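# Lower the cover fully onto the toaster

## Task

Set the cover onto the toaster and push it down until it is completely seated.

## Robot and tools

Robot: two arms, left_arm and right_arm, each ending in a two-finger gripper. Cameras: cam_head_left, cam_head_right, cam_high, cam_low (896x504 each), cam_left_wrist and cam_right_wrist (616x616). Images arrive in that order.

Frame: all printed hand positions, orientations (end_effector_quat_wxyz) and targets use the scene frame. Its origin sits at table-top height, halfway between the two arms' nominal bases. +x points out over the table, +z up, and left_arm is on the +y side; arm names do not match image left or right. The true bases are offset from nominal (a BASES line, if shown, gives them). Printed poses can be wrong by a few cm, more at long reach. On each gripper the fingers point along its +z and separate along its y. end_effector_position is the spot between the pads, roughly 1 cm back from the tips.

execute_actions(actions, cameras): actions is a list of actions; each action is a table of 1 to 15 rows; each row is exactly 14 numbers in [-1, 1], always for both arms: left dx, dy, dz, rx, ry, rz, opening, then right dx, dy, dz, rx, ry, rz, opening. Each row lasts one control step (1/30 s); if fewer than 15 rows are given, the last row repeats to fill 15 steps. dx..rz are offsets, not poses: along scene-frame axes, measured from that arm's Hand target as it was when the action began (every row counts from that same start, not from the row before). rx, ry, rz form a single rotation vector, turning about the Hand target's position. Scale: 1.0 = 0.6 m or 180 degrees. Sending the same offset again moves further. A translation longer than 1.0 may be shortened along its direction. opening is absolute: +1 fully open (0.094 m), -1 shut. Six zeros re-request the current Hand target. An empty list just returns state and images. cameras: list of names; omitted, null or ["all"] gives all, [] none, an unknown name voids the call.

move(target, speed, blend, opening_speed, blocking, cameras): target is one 14-number row (same layout and scale as above) or a list of up to 15 rows. Every row is an offset from the Hand targets at the move's start, not from the previous row. Each gripper travels a straight line and rotates the short way. speed: m/s, 0.002 to 0.5, default 0.25 (rotation capped at twice that in rad/s); one value or one per target. blend: metres of corner rounding at intermediate targets, default 0. opening_speed: rate on the -1..1 scale per second, minimum 0.2; use a low value to close gently. blocking=false returns after about 0.5 s while motion continues. Paths last at least 0.5 s and are cut at 10 s. Moves do not avoid obstacles or the other arm. Faster moves lag, drift and hit harder; aiming far past a contact presses harder. Openings in the first row are sent at the start; openings in later rows are applied only after all arms halt at that row. The result adds a move: line: done (within 10 mm and 2 degrees at rest), off_target, moving, held (a check blocked a step, or the clearance check ended the move) or fault; limits=paced means the sent pose was clipped, limits=held that steps were withheld. Done or off_target says nothing about contact.

wait(seconds 0 to 10): lets time pass with commands held; returns early if a running move finishes. stop(): brakes a running move; it needs braking distance. zoom_image(camera, region [x0, y0, x1, y1] in pixels, top-left origin, at most 504x504): enlarges part of that camera's latest image; only cameras included in the newest result can be zoomed. finished_scene(scene): ends the current scene, giving its number; irreversible. Call it only when the cover stays fully down with the robot released.

Control details: each step the commanded pose is clipped to within 100 mm and 20 degrees of the measured gripper pose, then damped IK follows, favouring position. The result's Hand target is the clipped last command, and next offsets start from it. Grippers often stop short because of friction or weight (a cm or more, any direction, without contact); waiting won't close that, but a new command (even zeros) or sending the shortfall as an offset will. A small command may not start motion. An arm blocked by an object keeps pushing; to relieve it, command its target back past the gripper. Tool commands shows each gripper's current command; a 0 for opening is a real command, so resend the current value to keep it. Avoid paths near an arm's own base, and short motions with the wrist over the waist axis, since both can flip the shoulder posture.

Gripping: grip_measured uses the opening scale; empty it reads up to ~1.6 mm wide; on a hard part under full squeeze it reads up to ~3 mm (0.064) under the part's width, more on small or round parts. About 0.05 below the first-touch reading (0.11+ for small or round items) the gripper is at full force, roughly 50 to 64 N per pad. Release by commanding well above grip_measured. grip_effort_nm is motor effort (negative closing), with offset and friction, not pad force.

Other readings: Joint velocities may say within noise. Joint torques include gravity, have offset and noise, positive toward larger joint angle; torques 3 and 4 wrap at plus or minus 28 N m. Joint ranges (rad): waist -2.880 to 2.880, shoulder 0.000 to 3.142, elbow 0.000 to 3.019 (straight 2.964), wrist pitch -1.693 to 1.571, wrist yaw -1.571 to 1.571, wrist roll -2.094 to 2.094. execute_actions results list some per-step positions; moves and waits do not.

Motor heat: holding loads, stretched reach or pushing at unreachable poses heats motors. MOTOR HOT appears at 85 °C; at 100 °C that arm goes limp and drops for 30 to 60 s or more (OVER-TEMPERATURE FAULT), possibly without warning.

Avoid: dropping the cover, opening on a moving part, slamming, hard impacts or heavy pressing, arm-to-arm contact (can fail the task), and anything leaving the table. A held part may get a short tug now and then; grip firmly.

Each tool is called after "Request:" in YAML: its name, and indented under it one key for each argument.

## Session

Request:
execute_actions:
  actions: []

Scene clock: 0.00 s.
left_arm: end_effector_position=(+0.6838, +0.2750, +0.1082) grip_measured=+1.000 grip_effort_nm=n/a end_effector_quat_wxyz=(+0.188, -0.316, +0.888, +0.275) | right_arm: end_effector_position=(+0.9105, -0.3831, +0.2661) grip_measured=+1.000 grip_effort_nm=n/a end_effector_quat_wxyz=(+0.405, +0.051, +0.893, -0.187)
Joint positions: left_arm=[-0.131 2.278 2.089 -1.275 -0.672 -0.774 0.094] | right_arm=[-0.156 2.417 2.555 -0.817 0.293 -0.146 0.094]
Joint velocities: within noise
Joint torques (N m): no reading
Heat: left arm: hottest shoulder 29 °C; right arm: hottest shoulder 33 °C.
Hand target: left_arm +0.6912, +0.2741, +0.1226; +0.202, -0.321, +0.886, +0.268 | right_arm +0.9138, -0.3835, +0.2776; +0.416, +0.053, +0.888, -0.187
Tool commands: left_gripper/opening=+1.0 right_gripper/opening=+1.0

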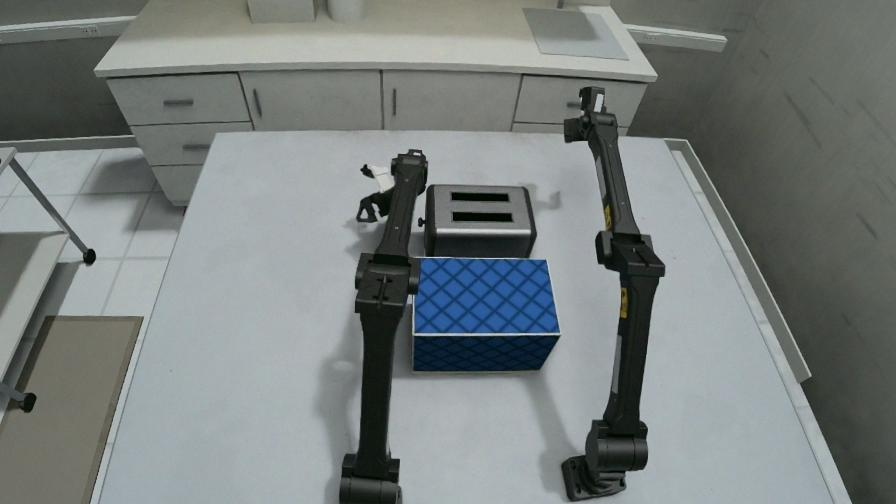

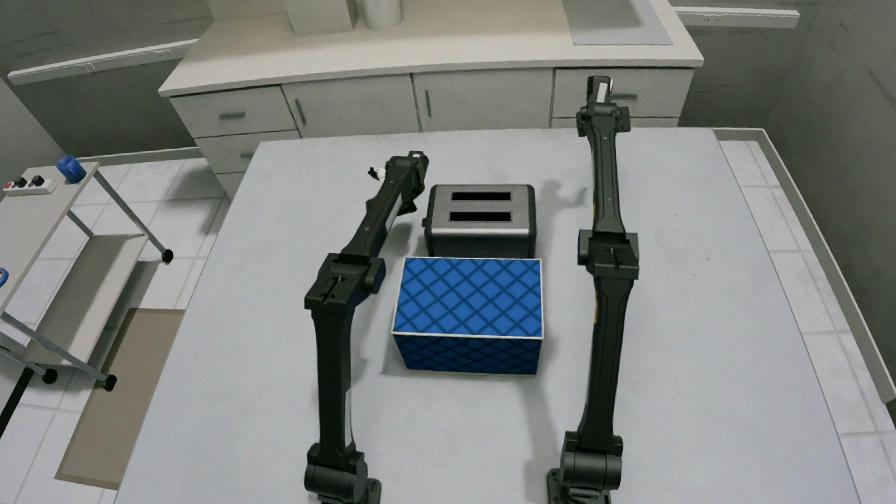

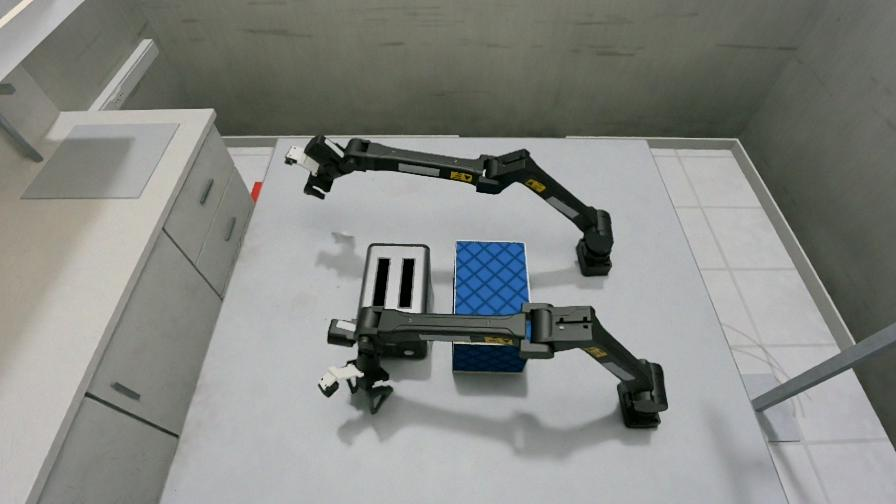

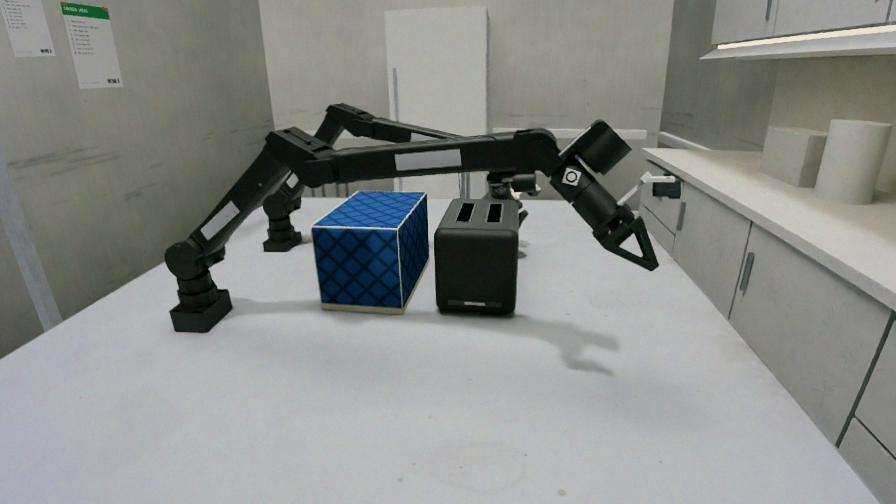

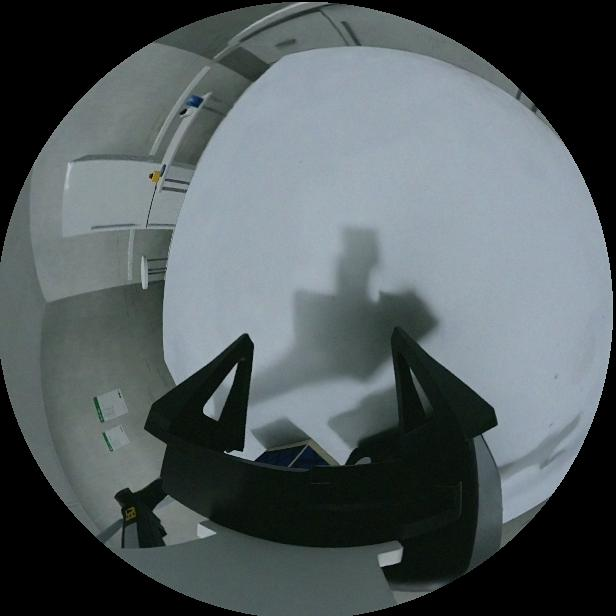

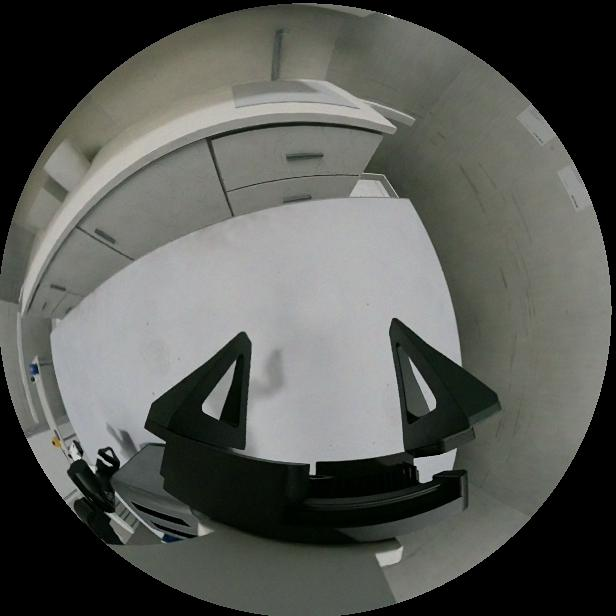

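Request:
zoom_image:
  camera: "cam_low"
  region: [280, 160, 560, 340]

Request:
zoom_image:
  camera: "cam_head_right"
  region: [360, 150, 600, 400]

Request:
zoom_image:
  camera: "cam_high"
  region: [320, 220, 560, 400]

Scaled by 1.800.

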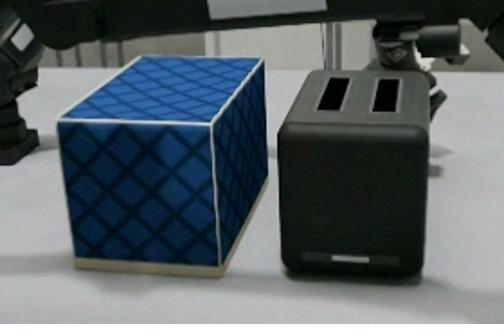

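Scaled by 2.016.

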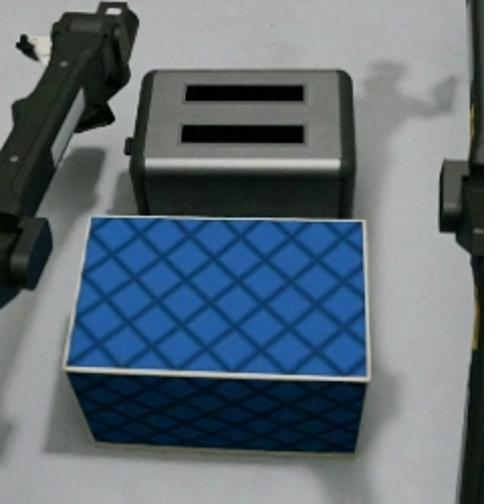

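Scaled by 2.100.

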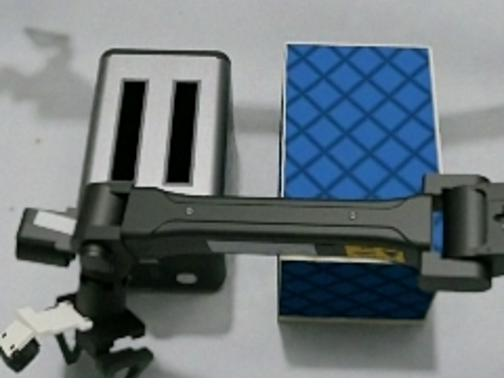

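Request:
move:
  target: [-0.552,0.093,0.162,-0.43,0.066,0.279,0.2,-0.923,0.006,-0.097,0.488,0.275,-0.388,0.2]

Scene clock: 53.87 s.
left_arm: end_effector_position=(+0.3637, +0.3262, +0.2092) grip_measured=+0.202 grip_effort_nm=-0.095 end_effector_quat_wxyz=(+0.249, +0.665, -0.663, +0.235) | right_arm: end_effector_position=(+0.3665, -0.3806, +0.2135) grip_measured=+0.202 grip_effort_nm=-0.105 end_effector_quat_wxyz=(-0.224, +0.662, +0.673, +0.242)
Joint positions: left_arm=[0.406 1.607 1.316 -1.624 0.622 -1.051 0.056] | right_arm=[-0.673 1.626 1.298 -1.669 -0.536 0.799 0.056]
Joint velocities: within noise
Joint torques (N m): left_arm=[0.56 -16.5 6.63 -1.01 0.42 0.14] | right_arm=[-1.61 -11.93 6.69 -0.87 -0.39 0.3]
Heat: left arm: hottest shoulder 34 °C; right arm: hottest shoulder 41 °C.
Hand target: left_arm +0.3601, +0.3300, +0.2198; +0.241, +0.665, -0.664, +0.242 | right_arm +0.3600, -0.3799, +0.2194; -0.241, +0.664, +0.665, +0.241
Off the commanded pose: left_arm 0.012 m, 1 deg | right_arm 0.009 m, 2 deg.
joint sent to its limit (right arm) — joint 4 (wrist pitch), lower limit. The joint targets still meet the commanded pose.
move: off_target (left_arm)

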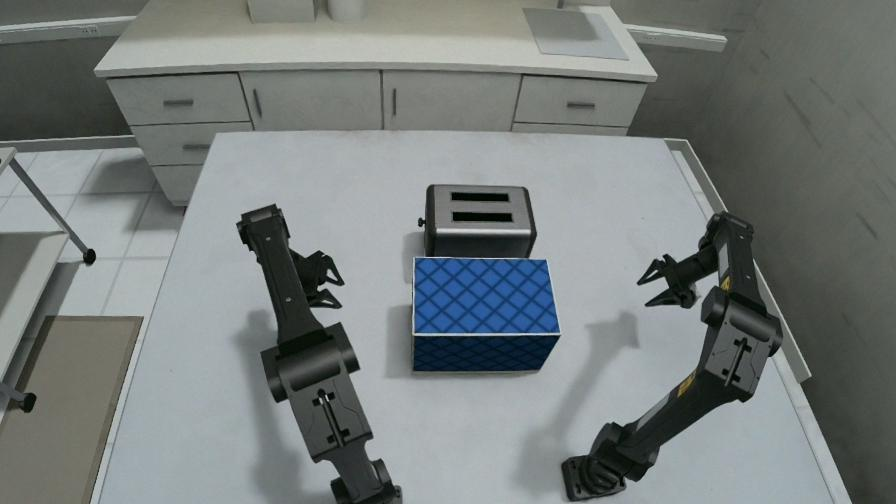

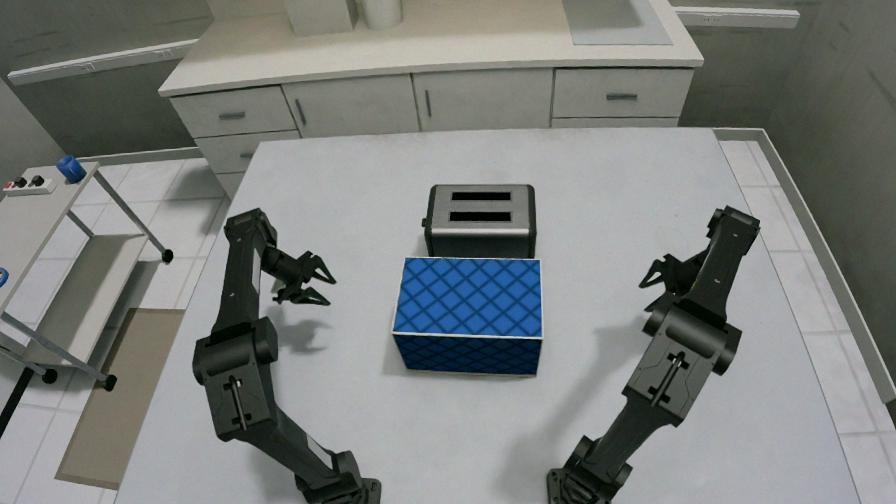

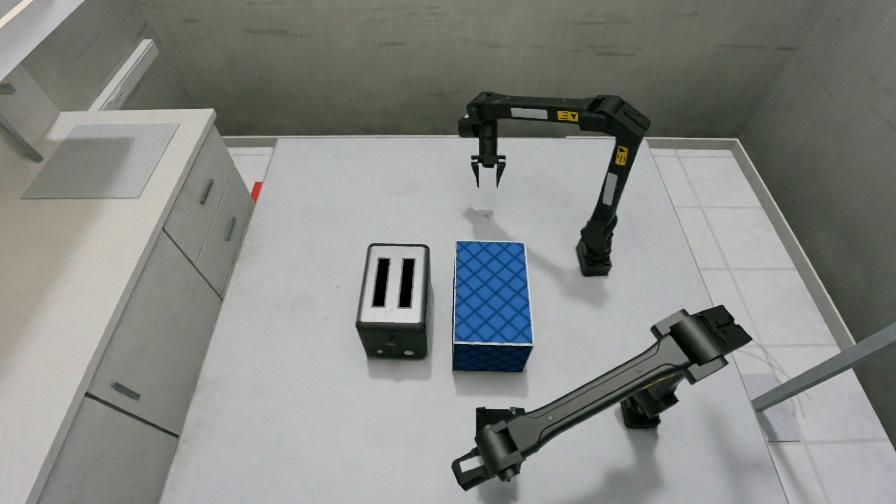

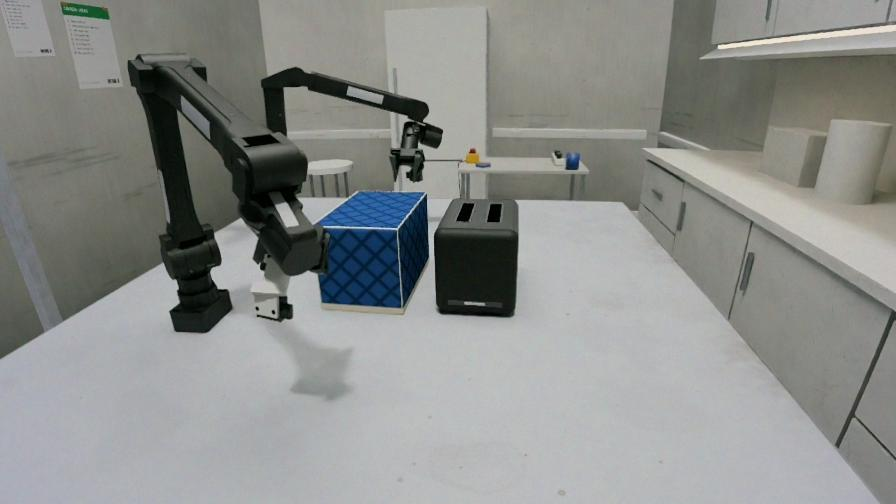

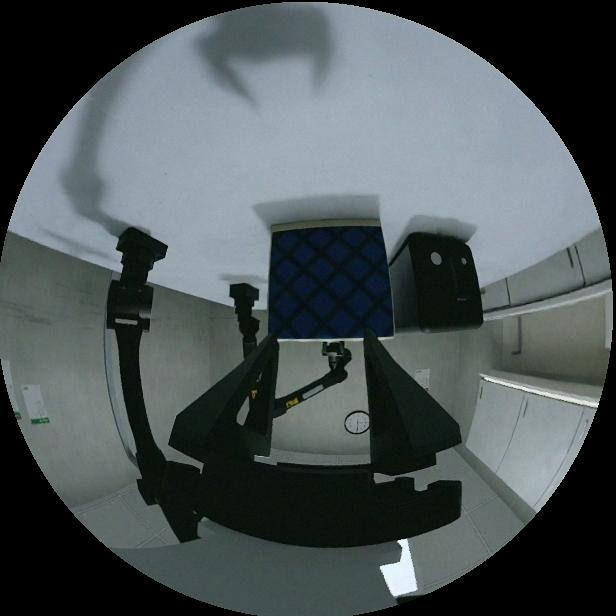

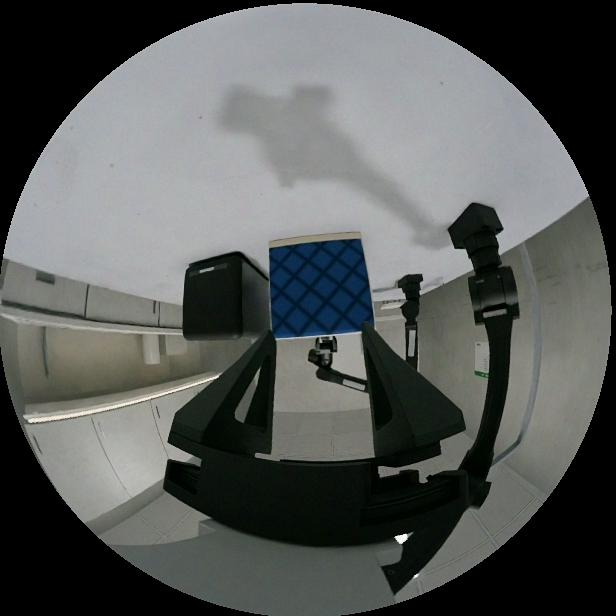

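Request:
move:
  target: [0.02,-0.2,-0.116,0,0,0,0.8,0.02,0.283,-0.116,0,0,0,0.8]

Scene clock: 71.67 s.
left_arm: end_effector_position=(+0.3696, +0.2145, +0.1413) grip_measured=+0.798 grip_effort_nm=0.095 end_effector_quat_wxyz=(+0.253, +0.669, -0.658, +0.235) | right_arm: end_effector_position=(+0.3747, -0.2147, +0.1471) grip_measured=+0.798 grip_effort_nm=0.085 end_effector_quat_wxyz=(-0.245, +0.664, +0.664, +0.242)
Joint positions: left_arm=[0.155 1.576 1.094 -1.246 0.69 -1.371 0.084] | right_arm=[-0.303 1.516 0.979 -1.259 -0.671 1.225 0.084]
Joint velocities: within noise
Joint torques (N m): left_arm=[-0.85 -15.44 6.35 0.06 0.28 -0.04] | right_arm=[-0.03 -9.82 6.27 0.01 -0.3 0.31]
Heat: left arm: hottest shoulder 33 °C; right arm: hottest shoulder 39 °C.
Hand target: left_arm +0.3721, +0.2100, +0.1502; +0.241, +0.665, -0.664, +0.242 | right_arm +0.3719, -0.2100, +0.1498; -0.241, +0.664, +0.665, +0.241
Off the commanded pose: left_arm 0.010 m, 2 deg | right_arm 0.006 m, 0 deg.
move: done

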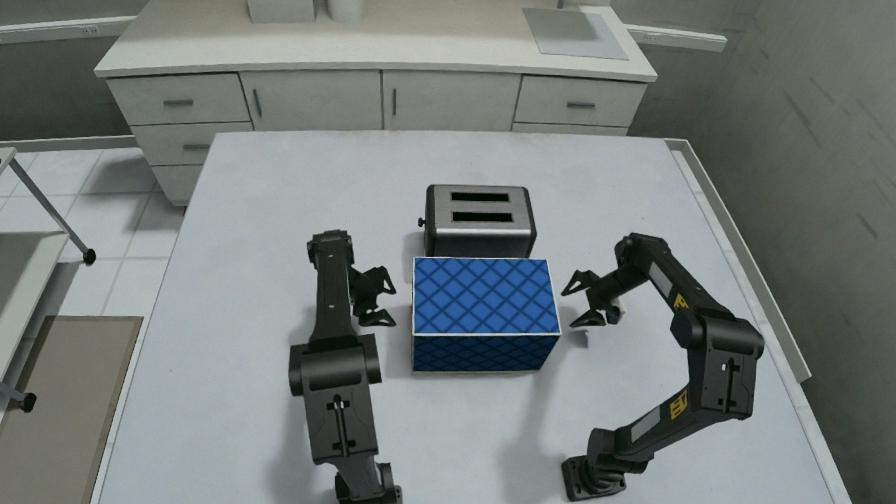

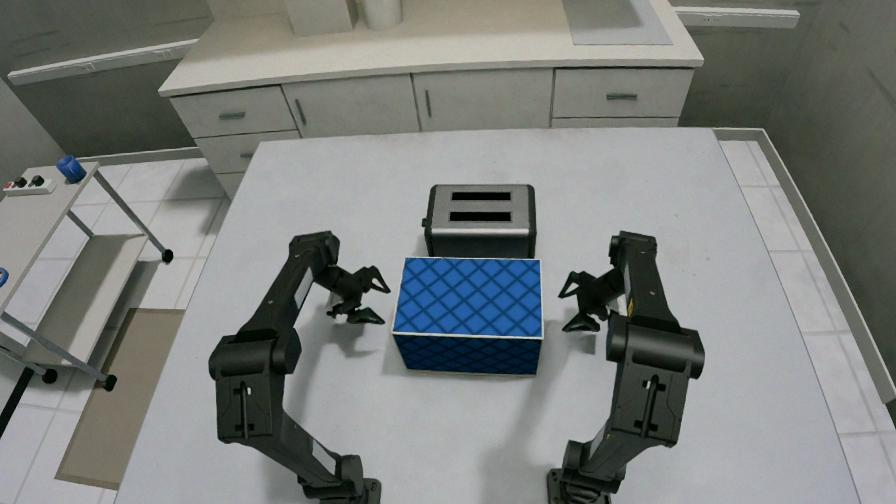

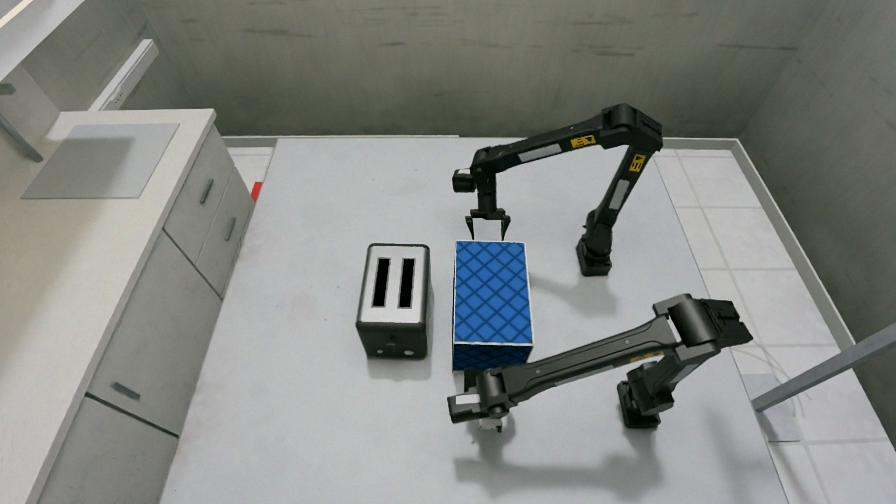

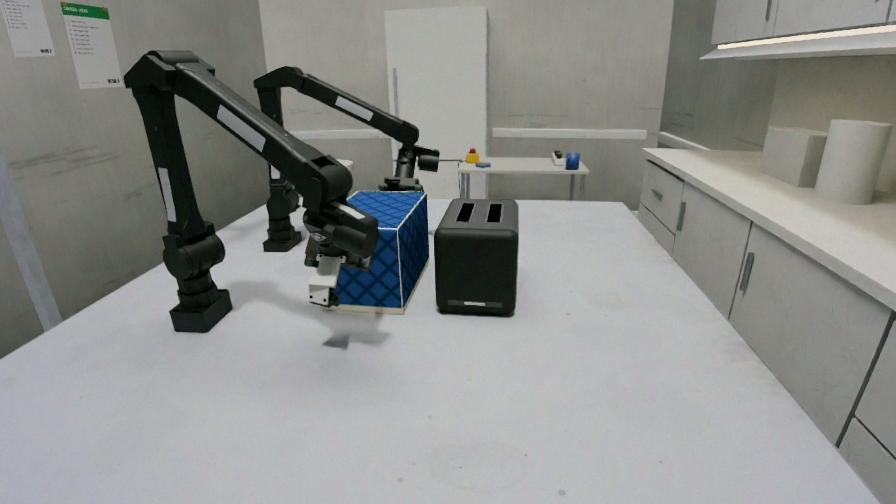

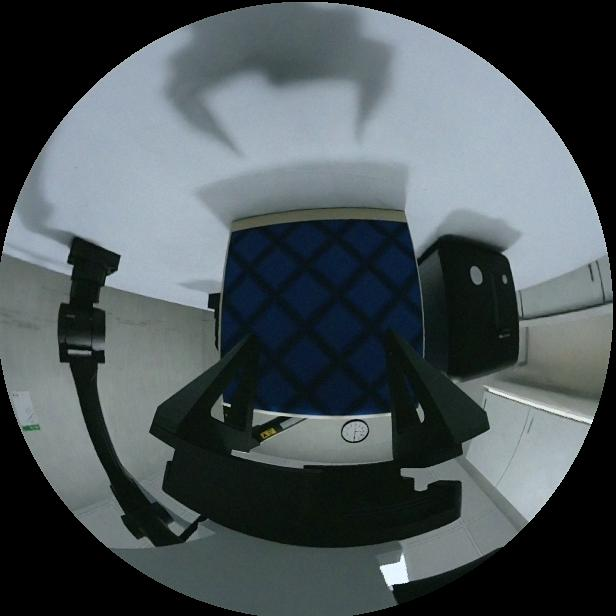

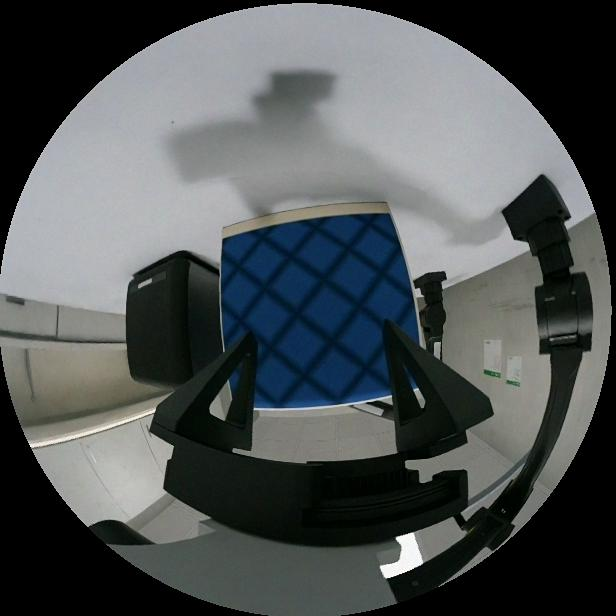

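Request:
move:
  target: [0,-0.067,0,0,0,0,0.8,0,0.067,0,0,0,0,0.8]
  speed: 0.08
  cameras: ["cam_head_left","cam_head_right","cam_left_wrist"]

Scene clock: 76.80 s.
left_arm: end_effector_position=(+0.3699, +0.1755, +0.1407) grip_measured=+0.798 grip_effort_nm=0.100 end_effector_quat_wxyz=(+0.251, +0.670, -0.658, +0.233) | right_arm: end_effector_position=(+0.3751, -0.1748, +0.1467) grip_measured=+0.798 grip_effort_nm=0.090 end_effector_quat_wxyz=(-0.243, +0.664, +0.665, +0.240)
Joint positions: left_arm=[0.06 1.551 1.067 -1.164 0.695 -1.496 0.084] | right_arm=[-0.198 1.479 0.942 -1.174 -0.685 1.359 0.084]
Joint velocities: within noise
Joint torques (N m): left_arm=[-1.14 -15.09 6.5 0.23 0.4 -0.06] | right_arm=[0.03 -9.52 6.39 0.14 -0.44 0.32]
Heat: left arm: hottest shoulder 34 °C; right arm: hottest shoulder 38 °C.
Hand target: left_arm +0.3721, +0.1697, +0.1501; +0.241, +0.665, -0.664, +0.242 | right_arm +0.3719, -0.1698, +0.1499; -0.241, +0.664, +0.665, +0.241
Off the commanded pose: left_arm 0.011 m, 2 deg | right_arm 0.007 m, 0 deg.
move: off_target (left_arm)
Images, in order (width x height): cam_head_left 896x504, cam_head_right 896x504, cam_left_wrist 616x616.

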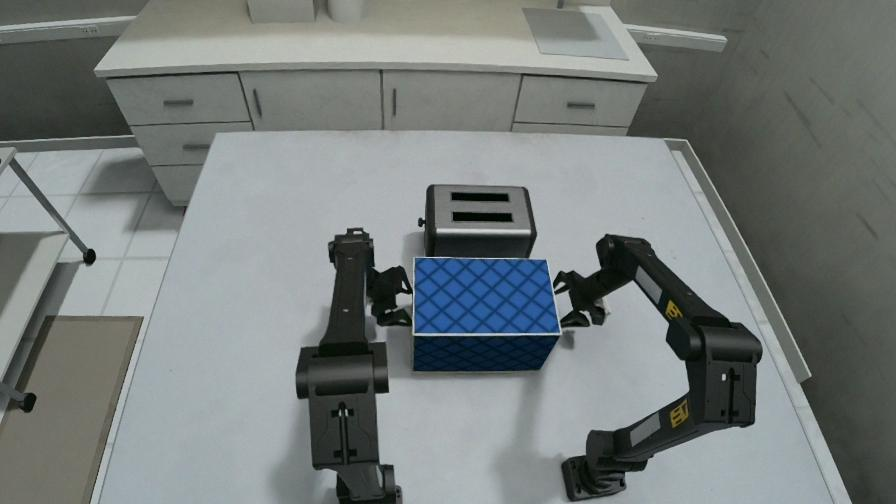

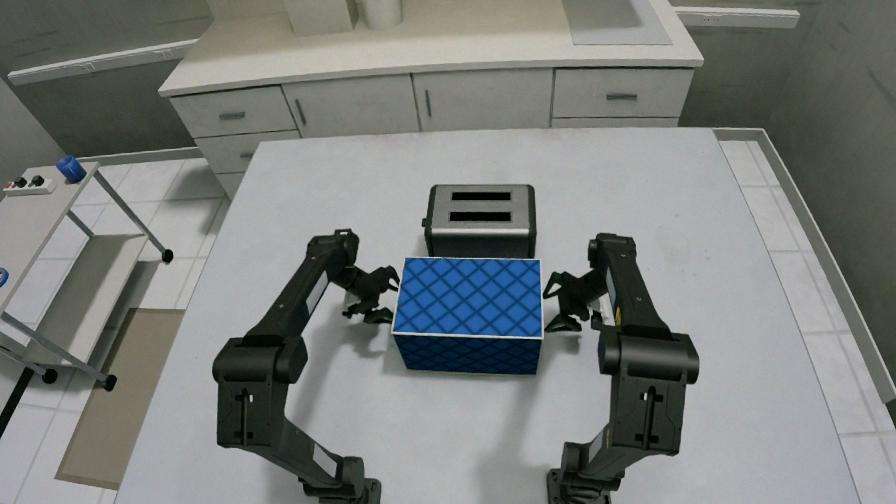

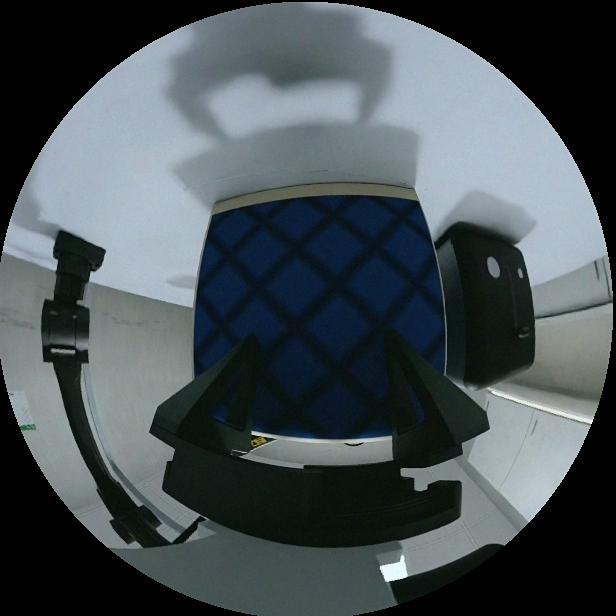

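Request:
move:
  target: [0,-0.042,0,0,0,0,0.8,0,0.042,0,0,0,0,0.8]
  speed: 0.05
  cameras: ["cam_head_left","cam_head_right","cam_left_wrist"]

Scene clock: 82.53 s.
left_arm: end_effector_position=(+0.3703, +0.1523, +0.1403) grip_measured=+0.798 grip_effort_nm=0.100 end_effector_quat_wxyz=(+0.250, +0.671, -0.658, +0.232) | right_arm: end_effector_position=(+0.3760, -0.1516, +0.1464) grip_measured=+0.798 grip_effort_nm=0.095 end_effector_quat_wxyz=(-0.242, +0.667, +0.663, +0.239)
Joint positions: left_arm=[0.003 1.54 1.054 -1.113 0.695 -1.572 0.084] | right_arm=[-0.135 1.461 0.924 -1.117 -0.69 1.449 0.084]
Joint velocities: within noise
Joint torques (N m): left_arm=[-1.32 -15.38 6.54 0.35 0.45 -0.03] | right_arm=[0.21 -9.35 6.46 0.18 -0.52 0.29]
Heat: left arm: hottest shoulder 33 °C; right arm: hottest shoulder 37 °C.
Hand target: left_arm +0.3721, +0.1445, +0.1502; +0.242, +0.665, -0.664, +0.242 | right_arm +0.3720, -0.1447, +0.1499; -0.241, +0.664, +0.665, +0.241
Off the commanded pose: left_arm 0.013 m, 2 deg | right_arm 0.009 m, 1 deg.
move: off_target (left_arm)
Images, in order (width x height): cam_head_left 896x504, cam_head_right 896x504, cam_left_wrist 616x616.

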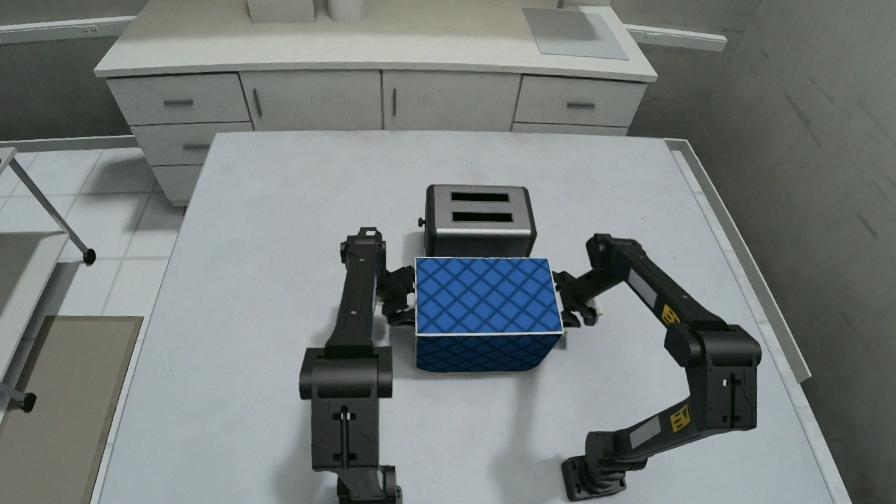

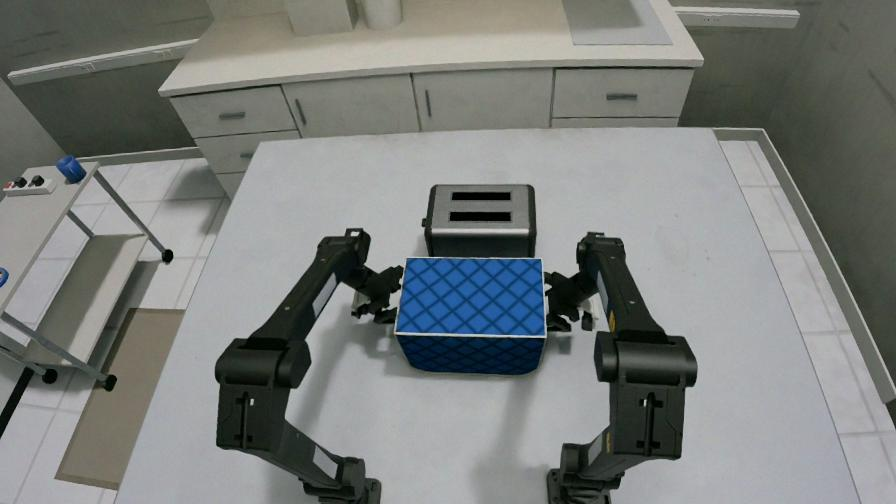

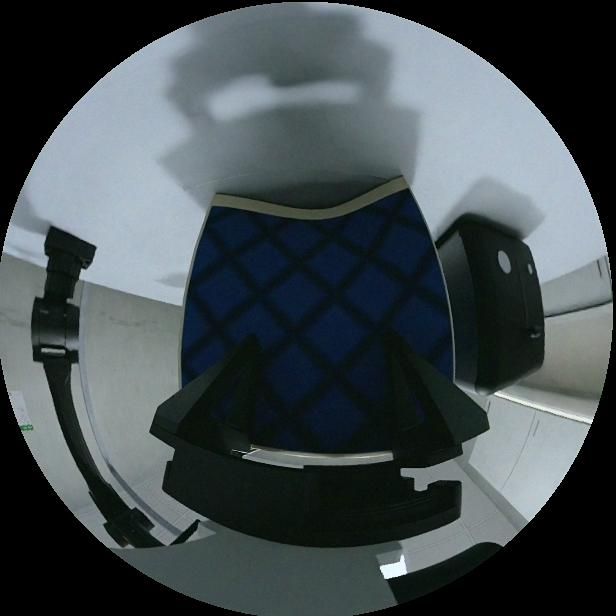

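Request:
move:
  target:
    - [0,0.07,0,0,0,0,0.8,0,-0.07,0,0,0,0,0.8]
    - [0,0.07,0.08,0,0,0,0.8,0,-0.07,0.075,0,0,0,0.8]
  speed: 0.12

Scene clock: 94.63 s.
left_arm: end_effector_position=(+0.3596, +0.1809, +0.1811) grip_measured=+0.798 grip_effort_nm=0.090 end_effector_quat_wxyz=(+0.258, +0.669, -0.659, +0.227) | right_arm: end_effector_position=(+0.3564, -0.1800, +0.1775) grip_measured=+0.798 grip_effort_nm=0.090 end_effector_quat_wxyz=(-0.263, +0.671, +0.655, +0.227)
Joint positions: left_arm=[0.075 1.496 1.118 -1.307 0.695 -1.465 0.084] | right_arm=[-0.222 1.423 0.968 -1.322 -0.684 1.335 0.084]
Joint velocities: within noise
Joint torques (N m): left_arm=[0.67 -13.33 9.28 -0.55 0.29 0.18] | right_arm=[-1.79 -8.53 11.75 -0.51 -0.22 -0.02]
Heat: left arm: hottest shoulder 33 °C; right arm: hottest shoulder 36 °C.
Hand target: left_arm +0.3720, +0.1866, +0.1981; +0.242, +0.665, -0.664, +0.242 | right_arm +0.3720, -0.1866, +0.1949; -0.241, +0.664, +0.665, +0.241
Off the commanded pose: left_arm 0.022 m, 3 deg | right_arm 0.024 m, 3 deg.
move: off_target (left_arm, right_arm)

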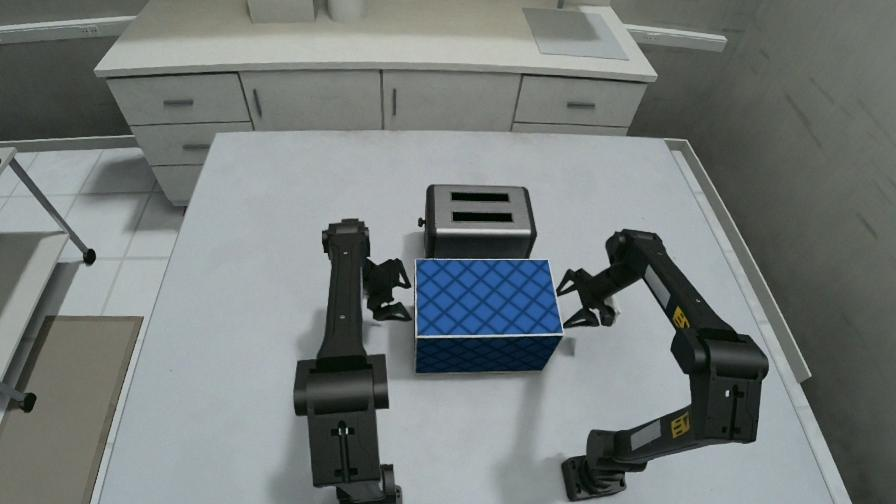

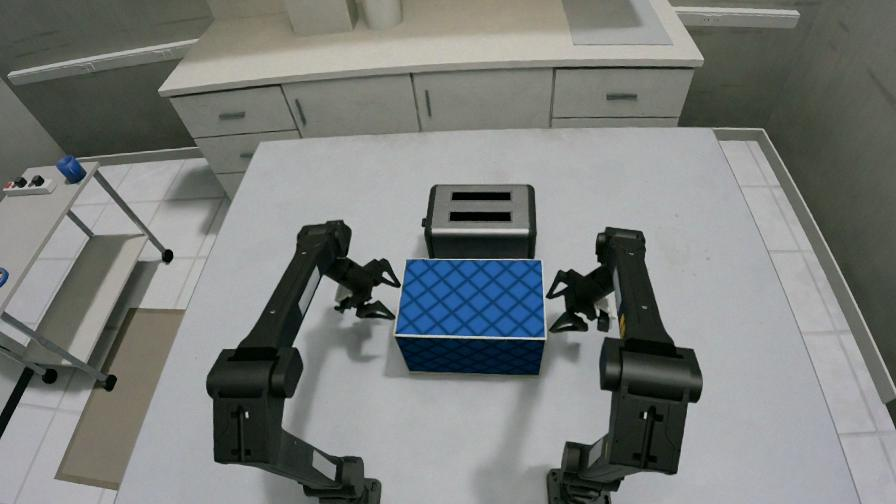

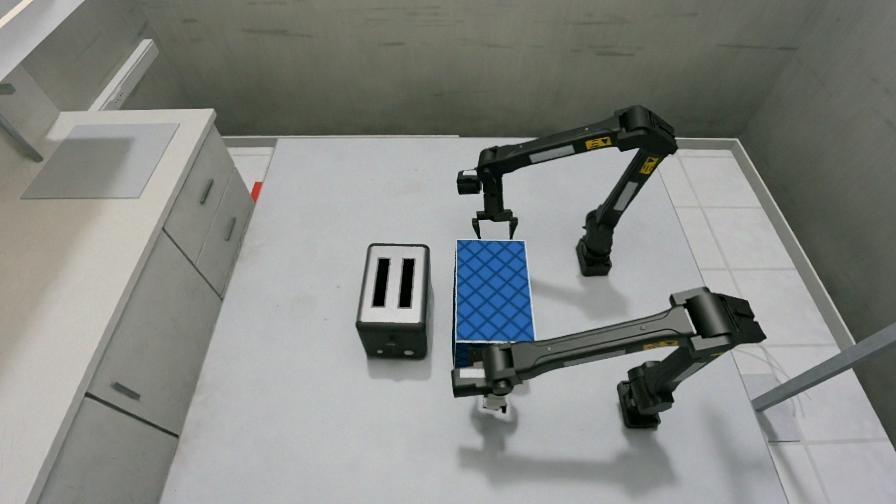

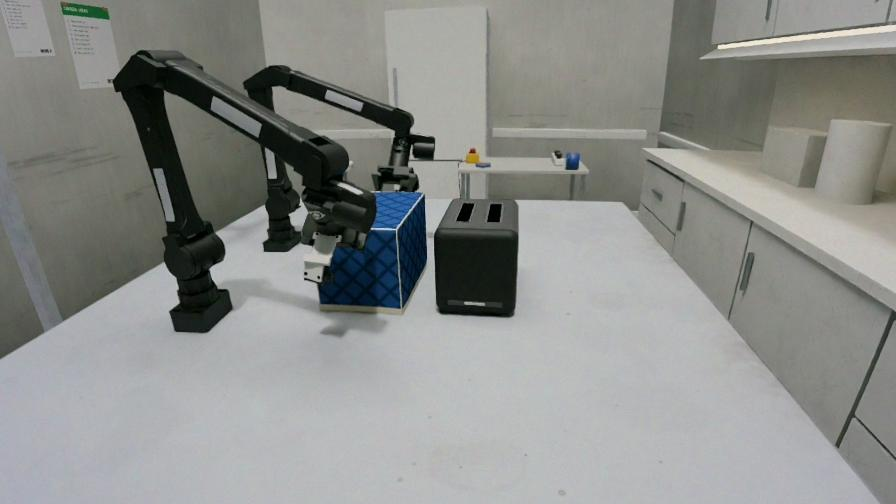

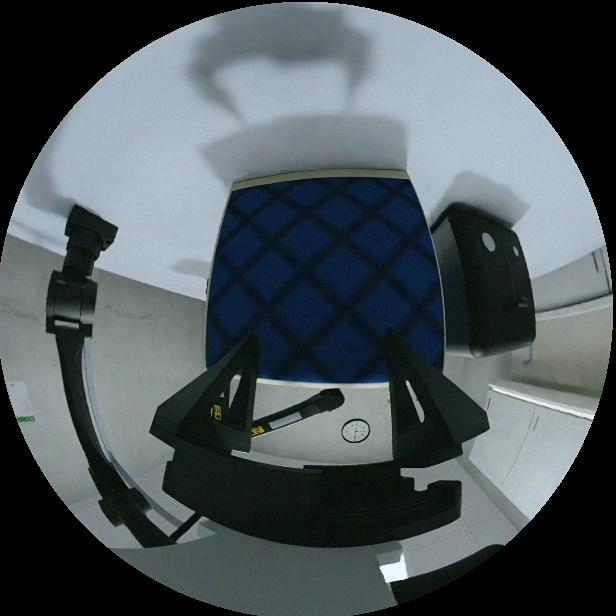

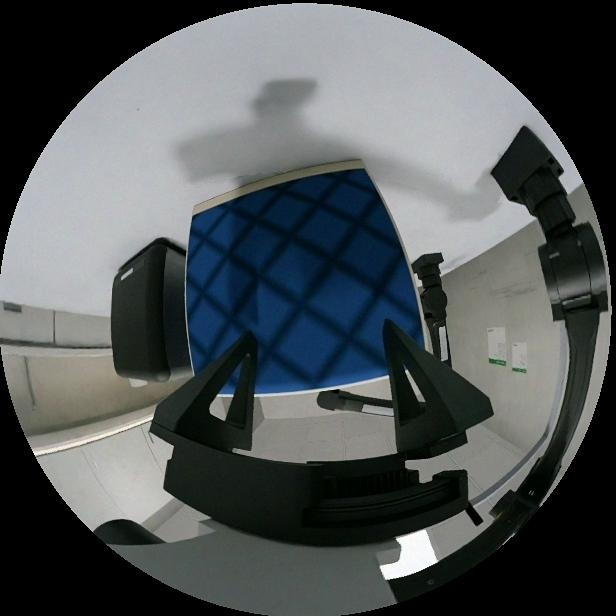

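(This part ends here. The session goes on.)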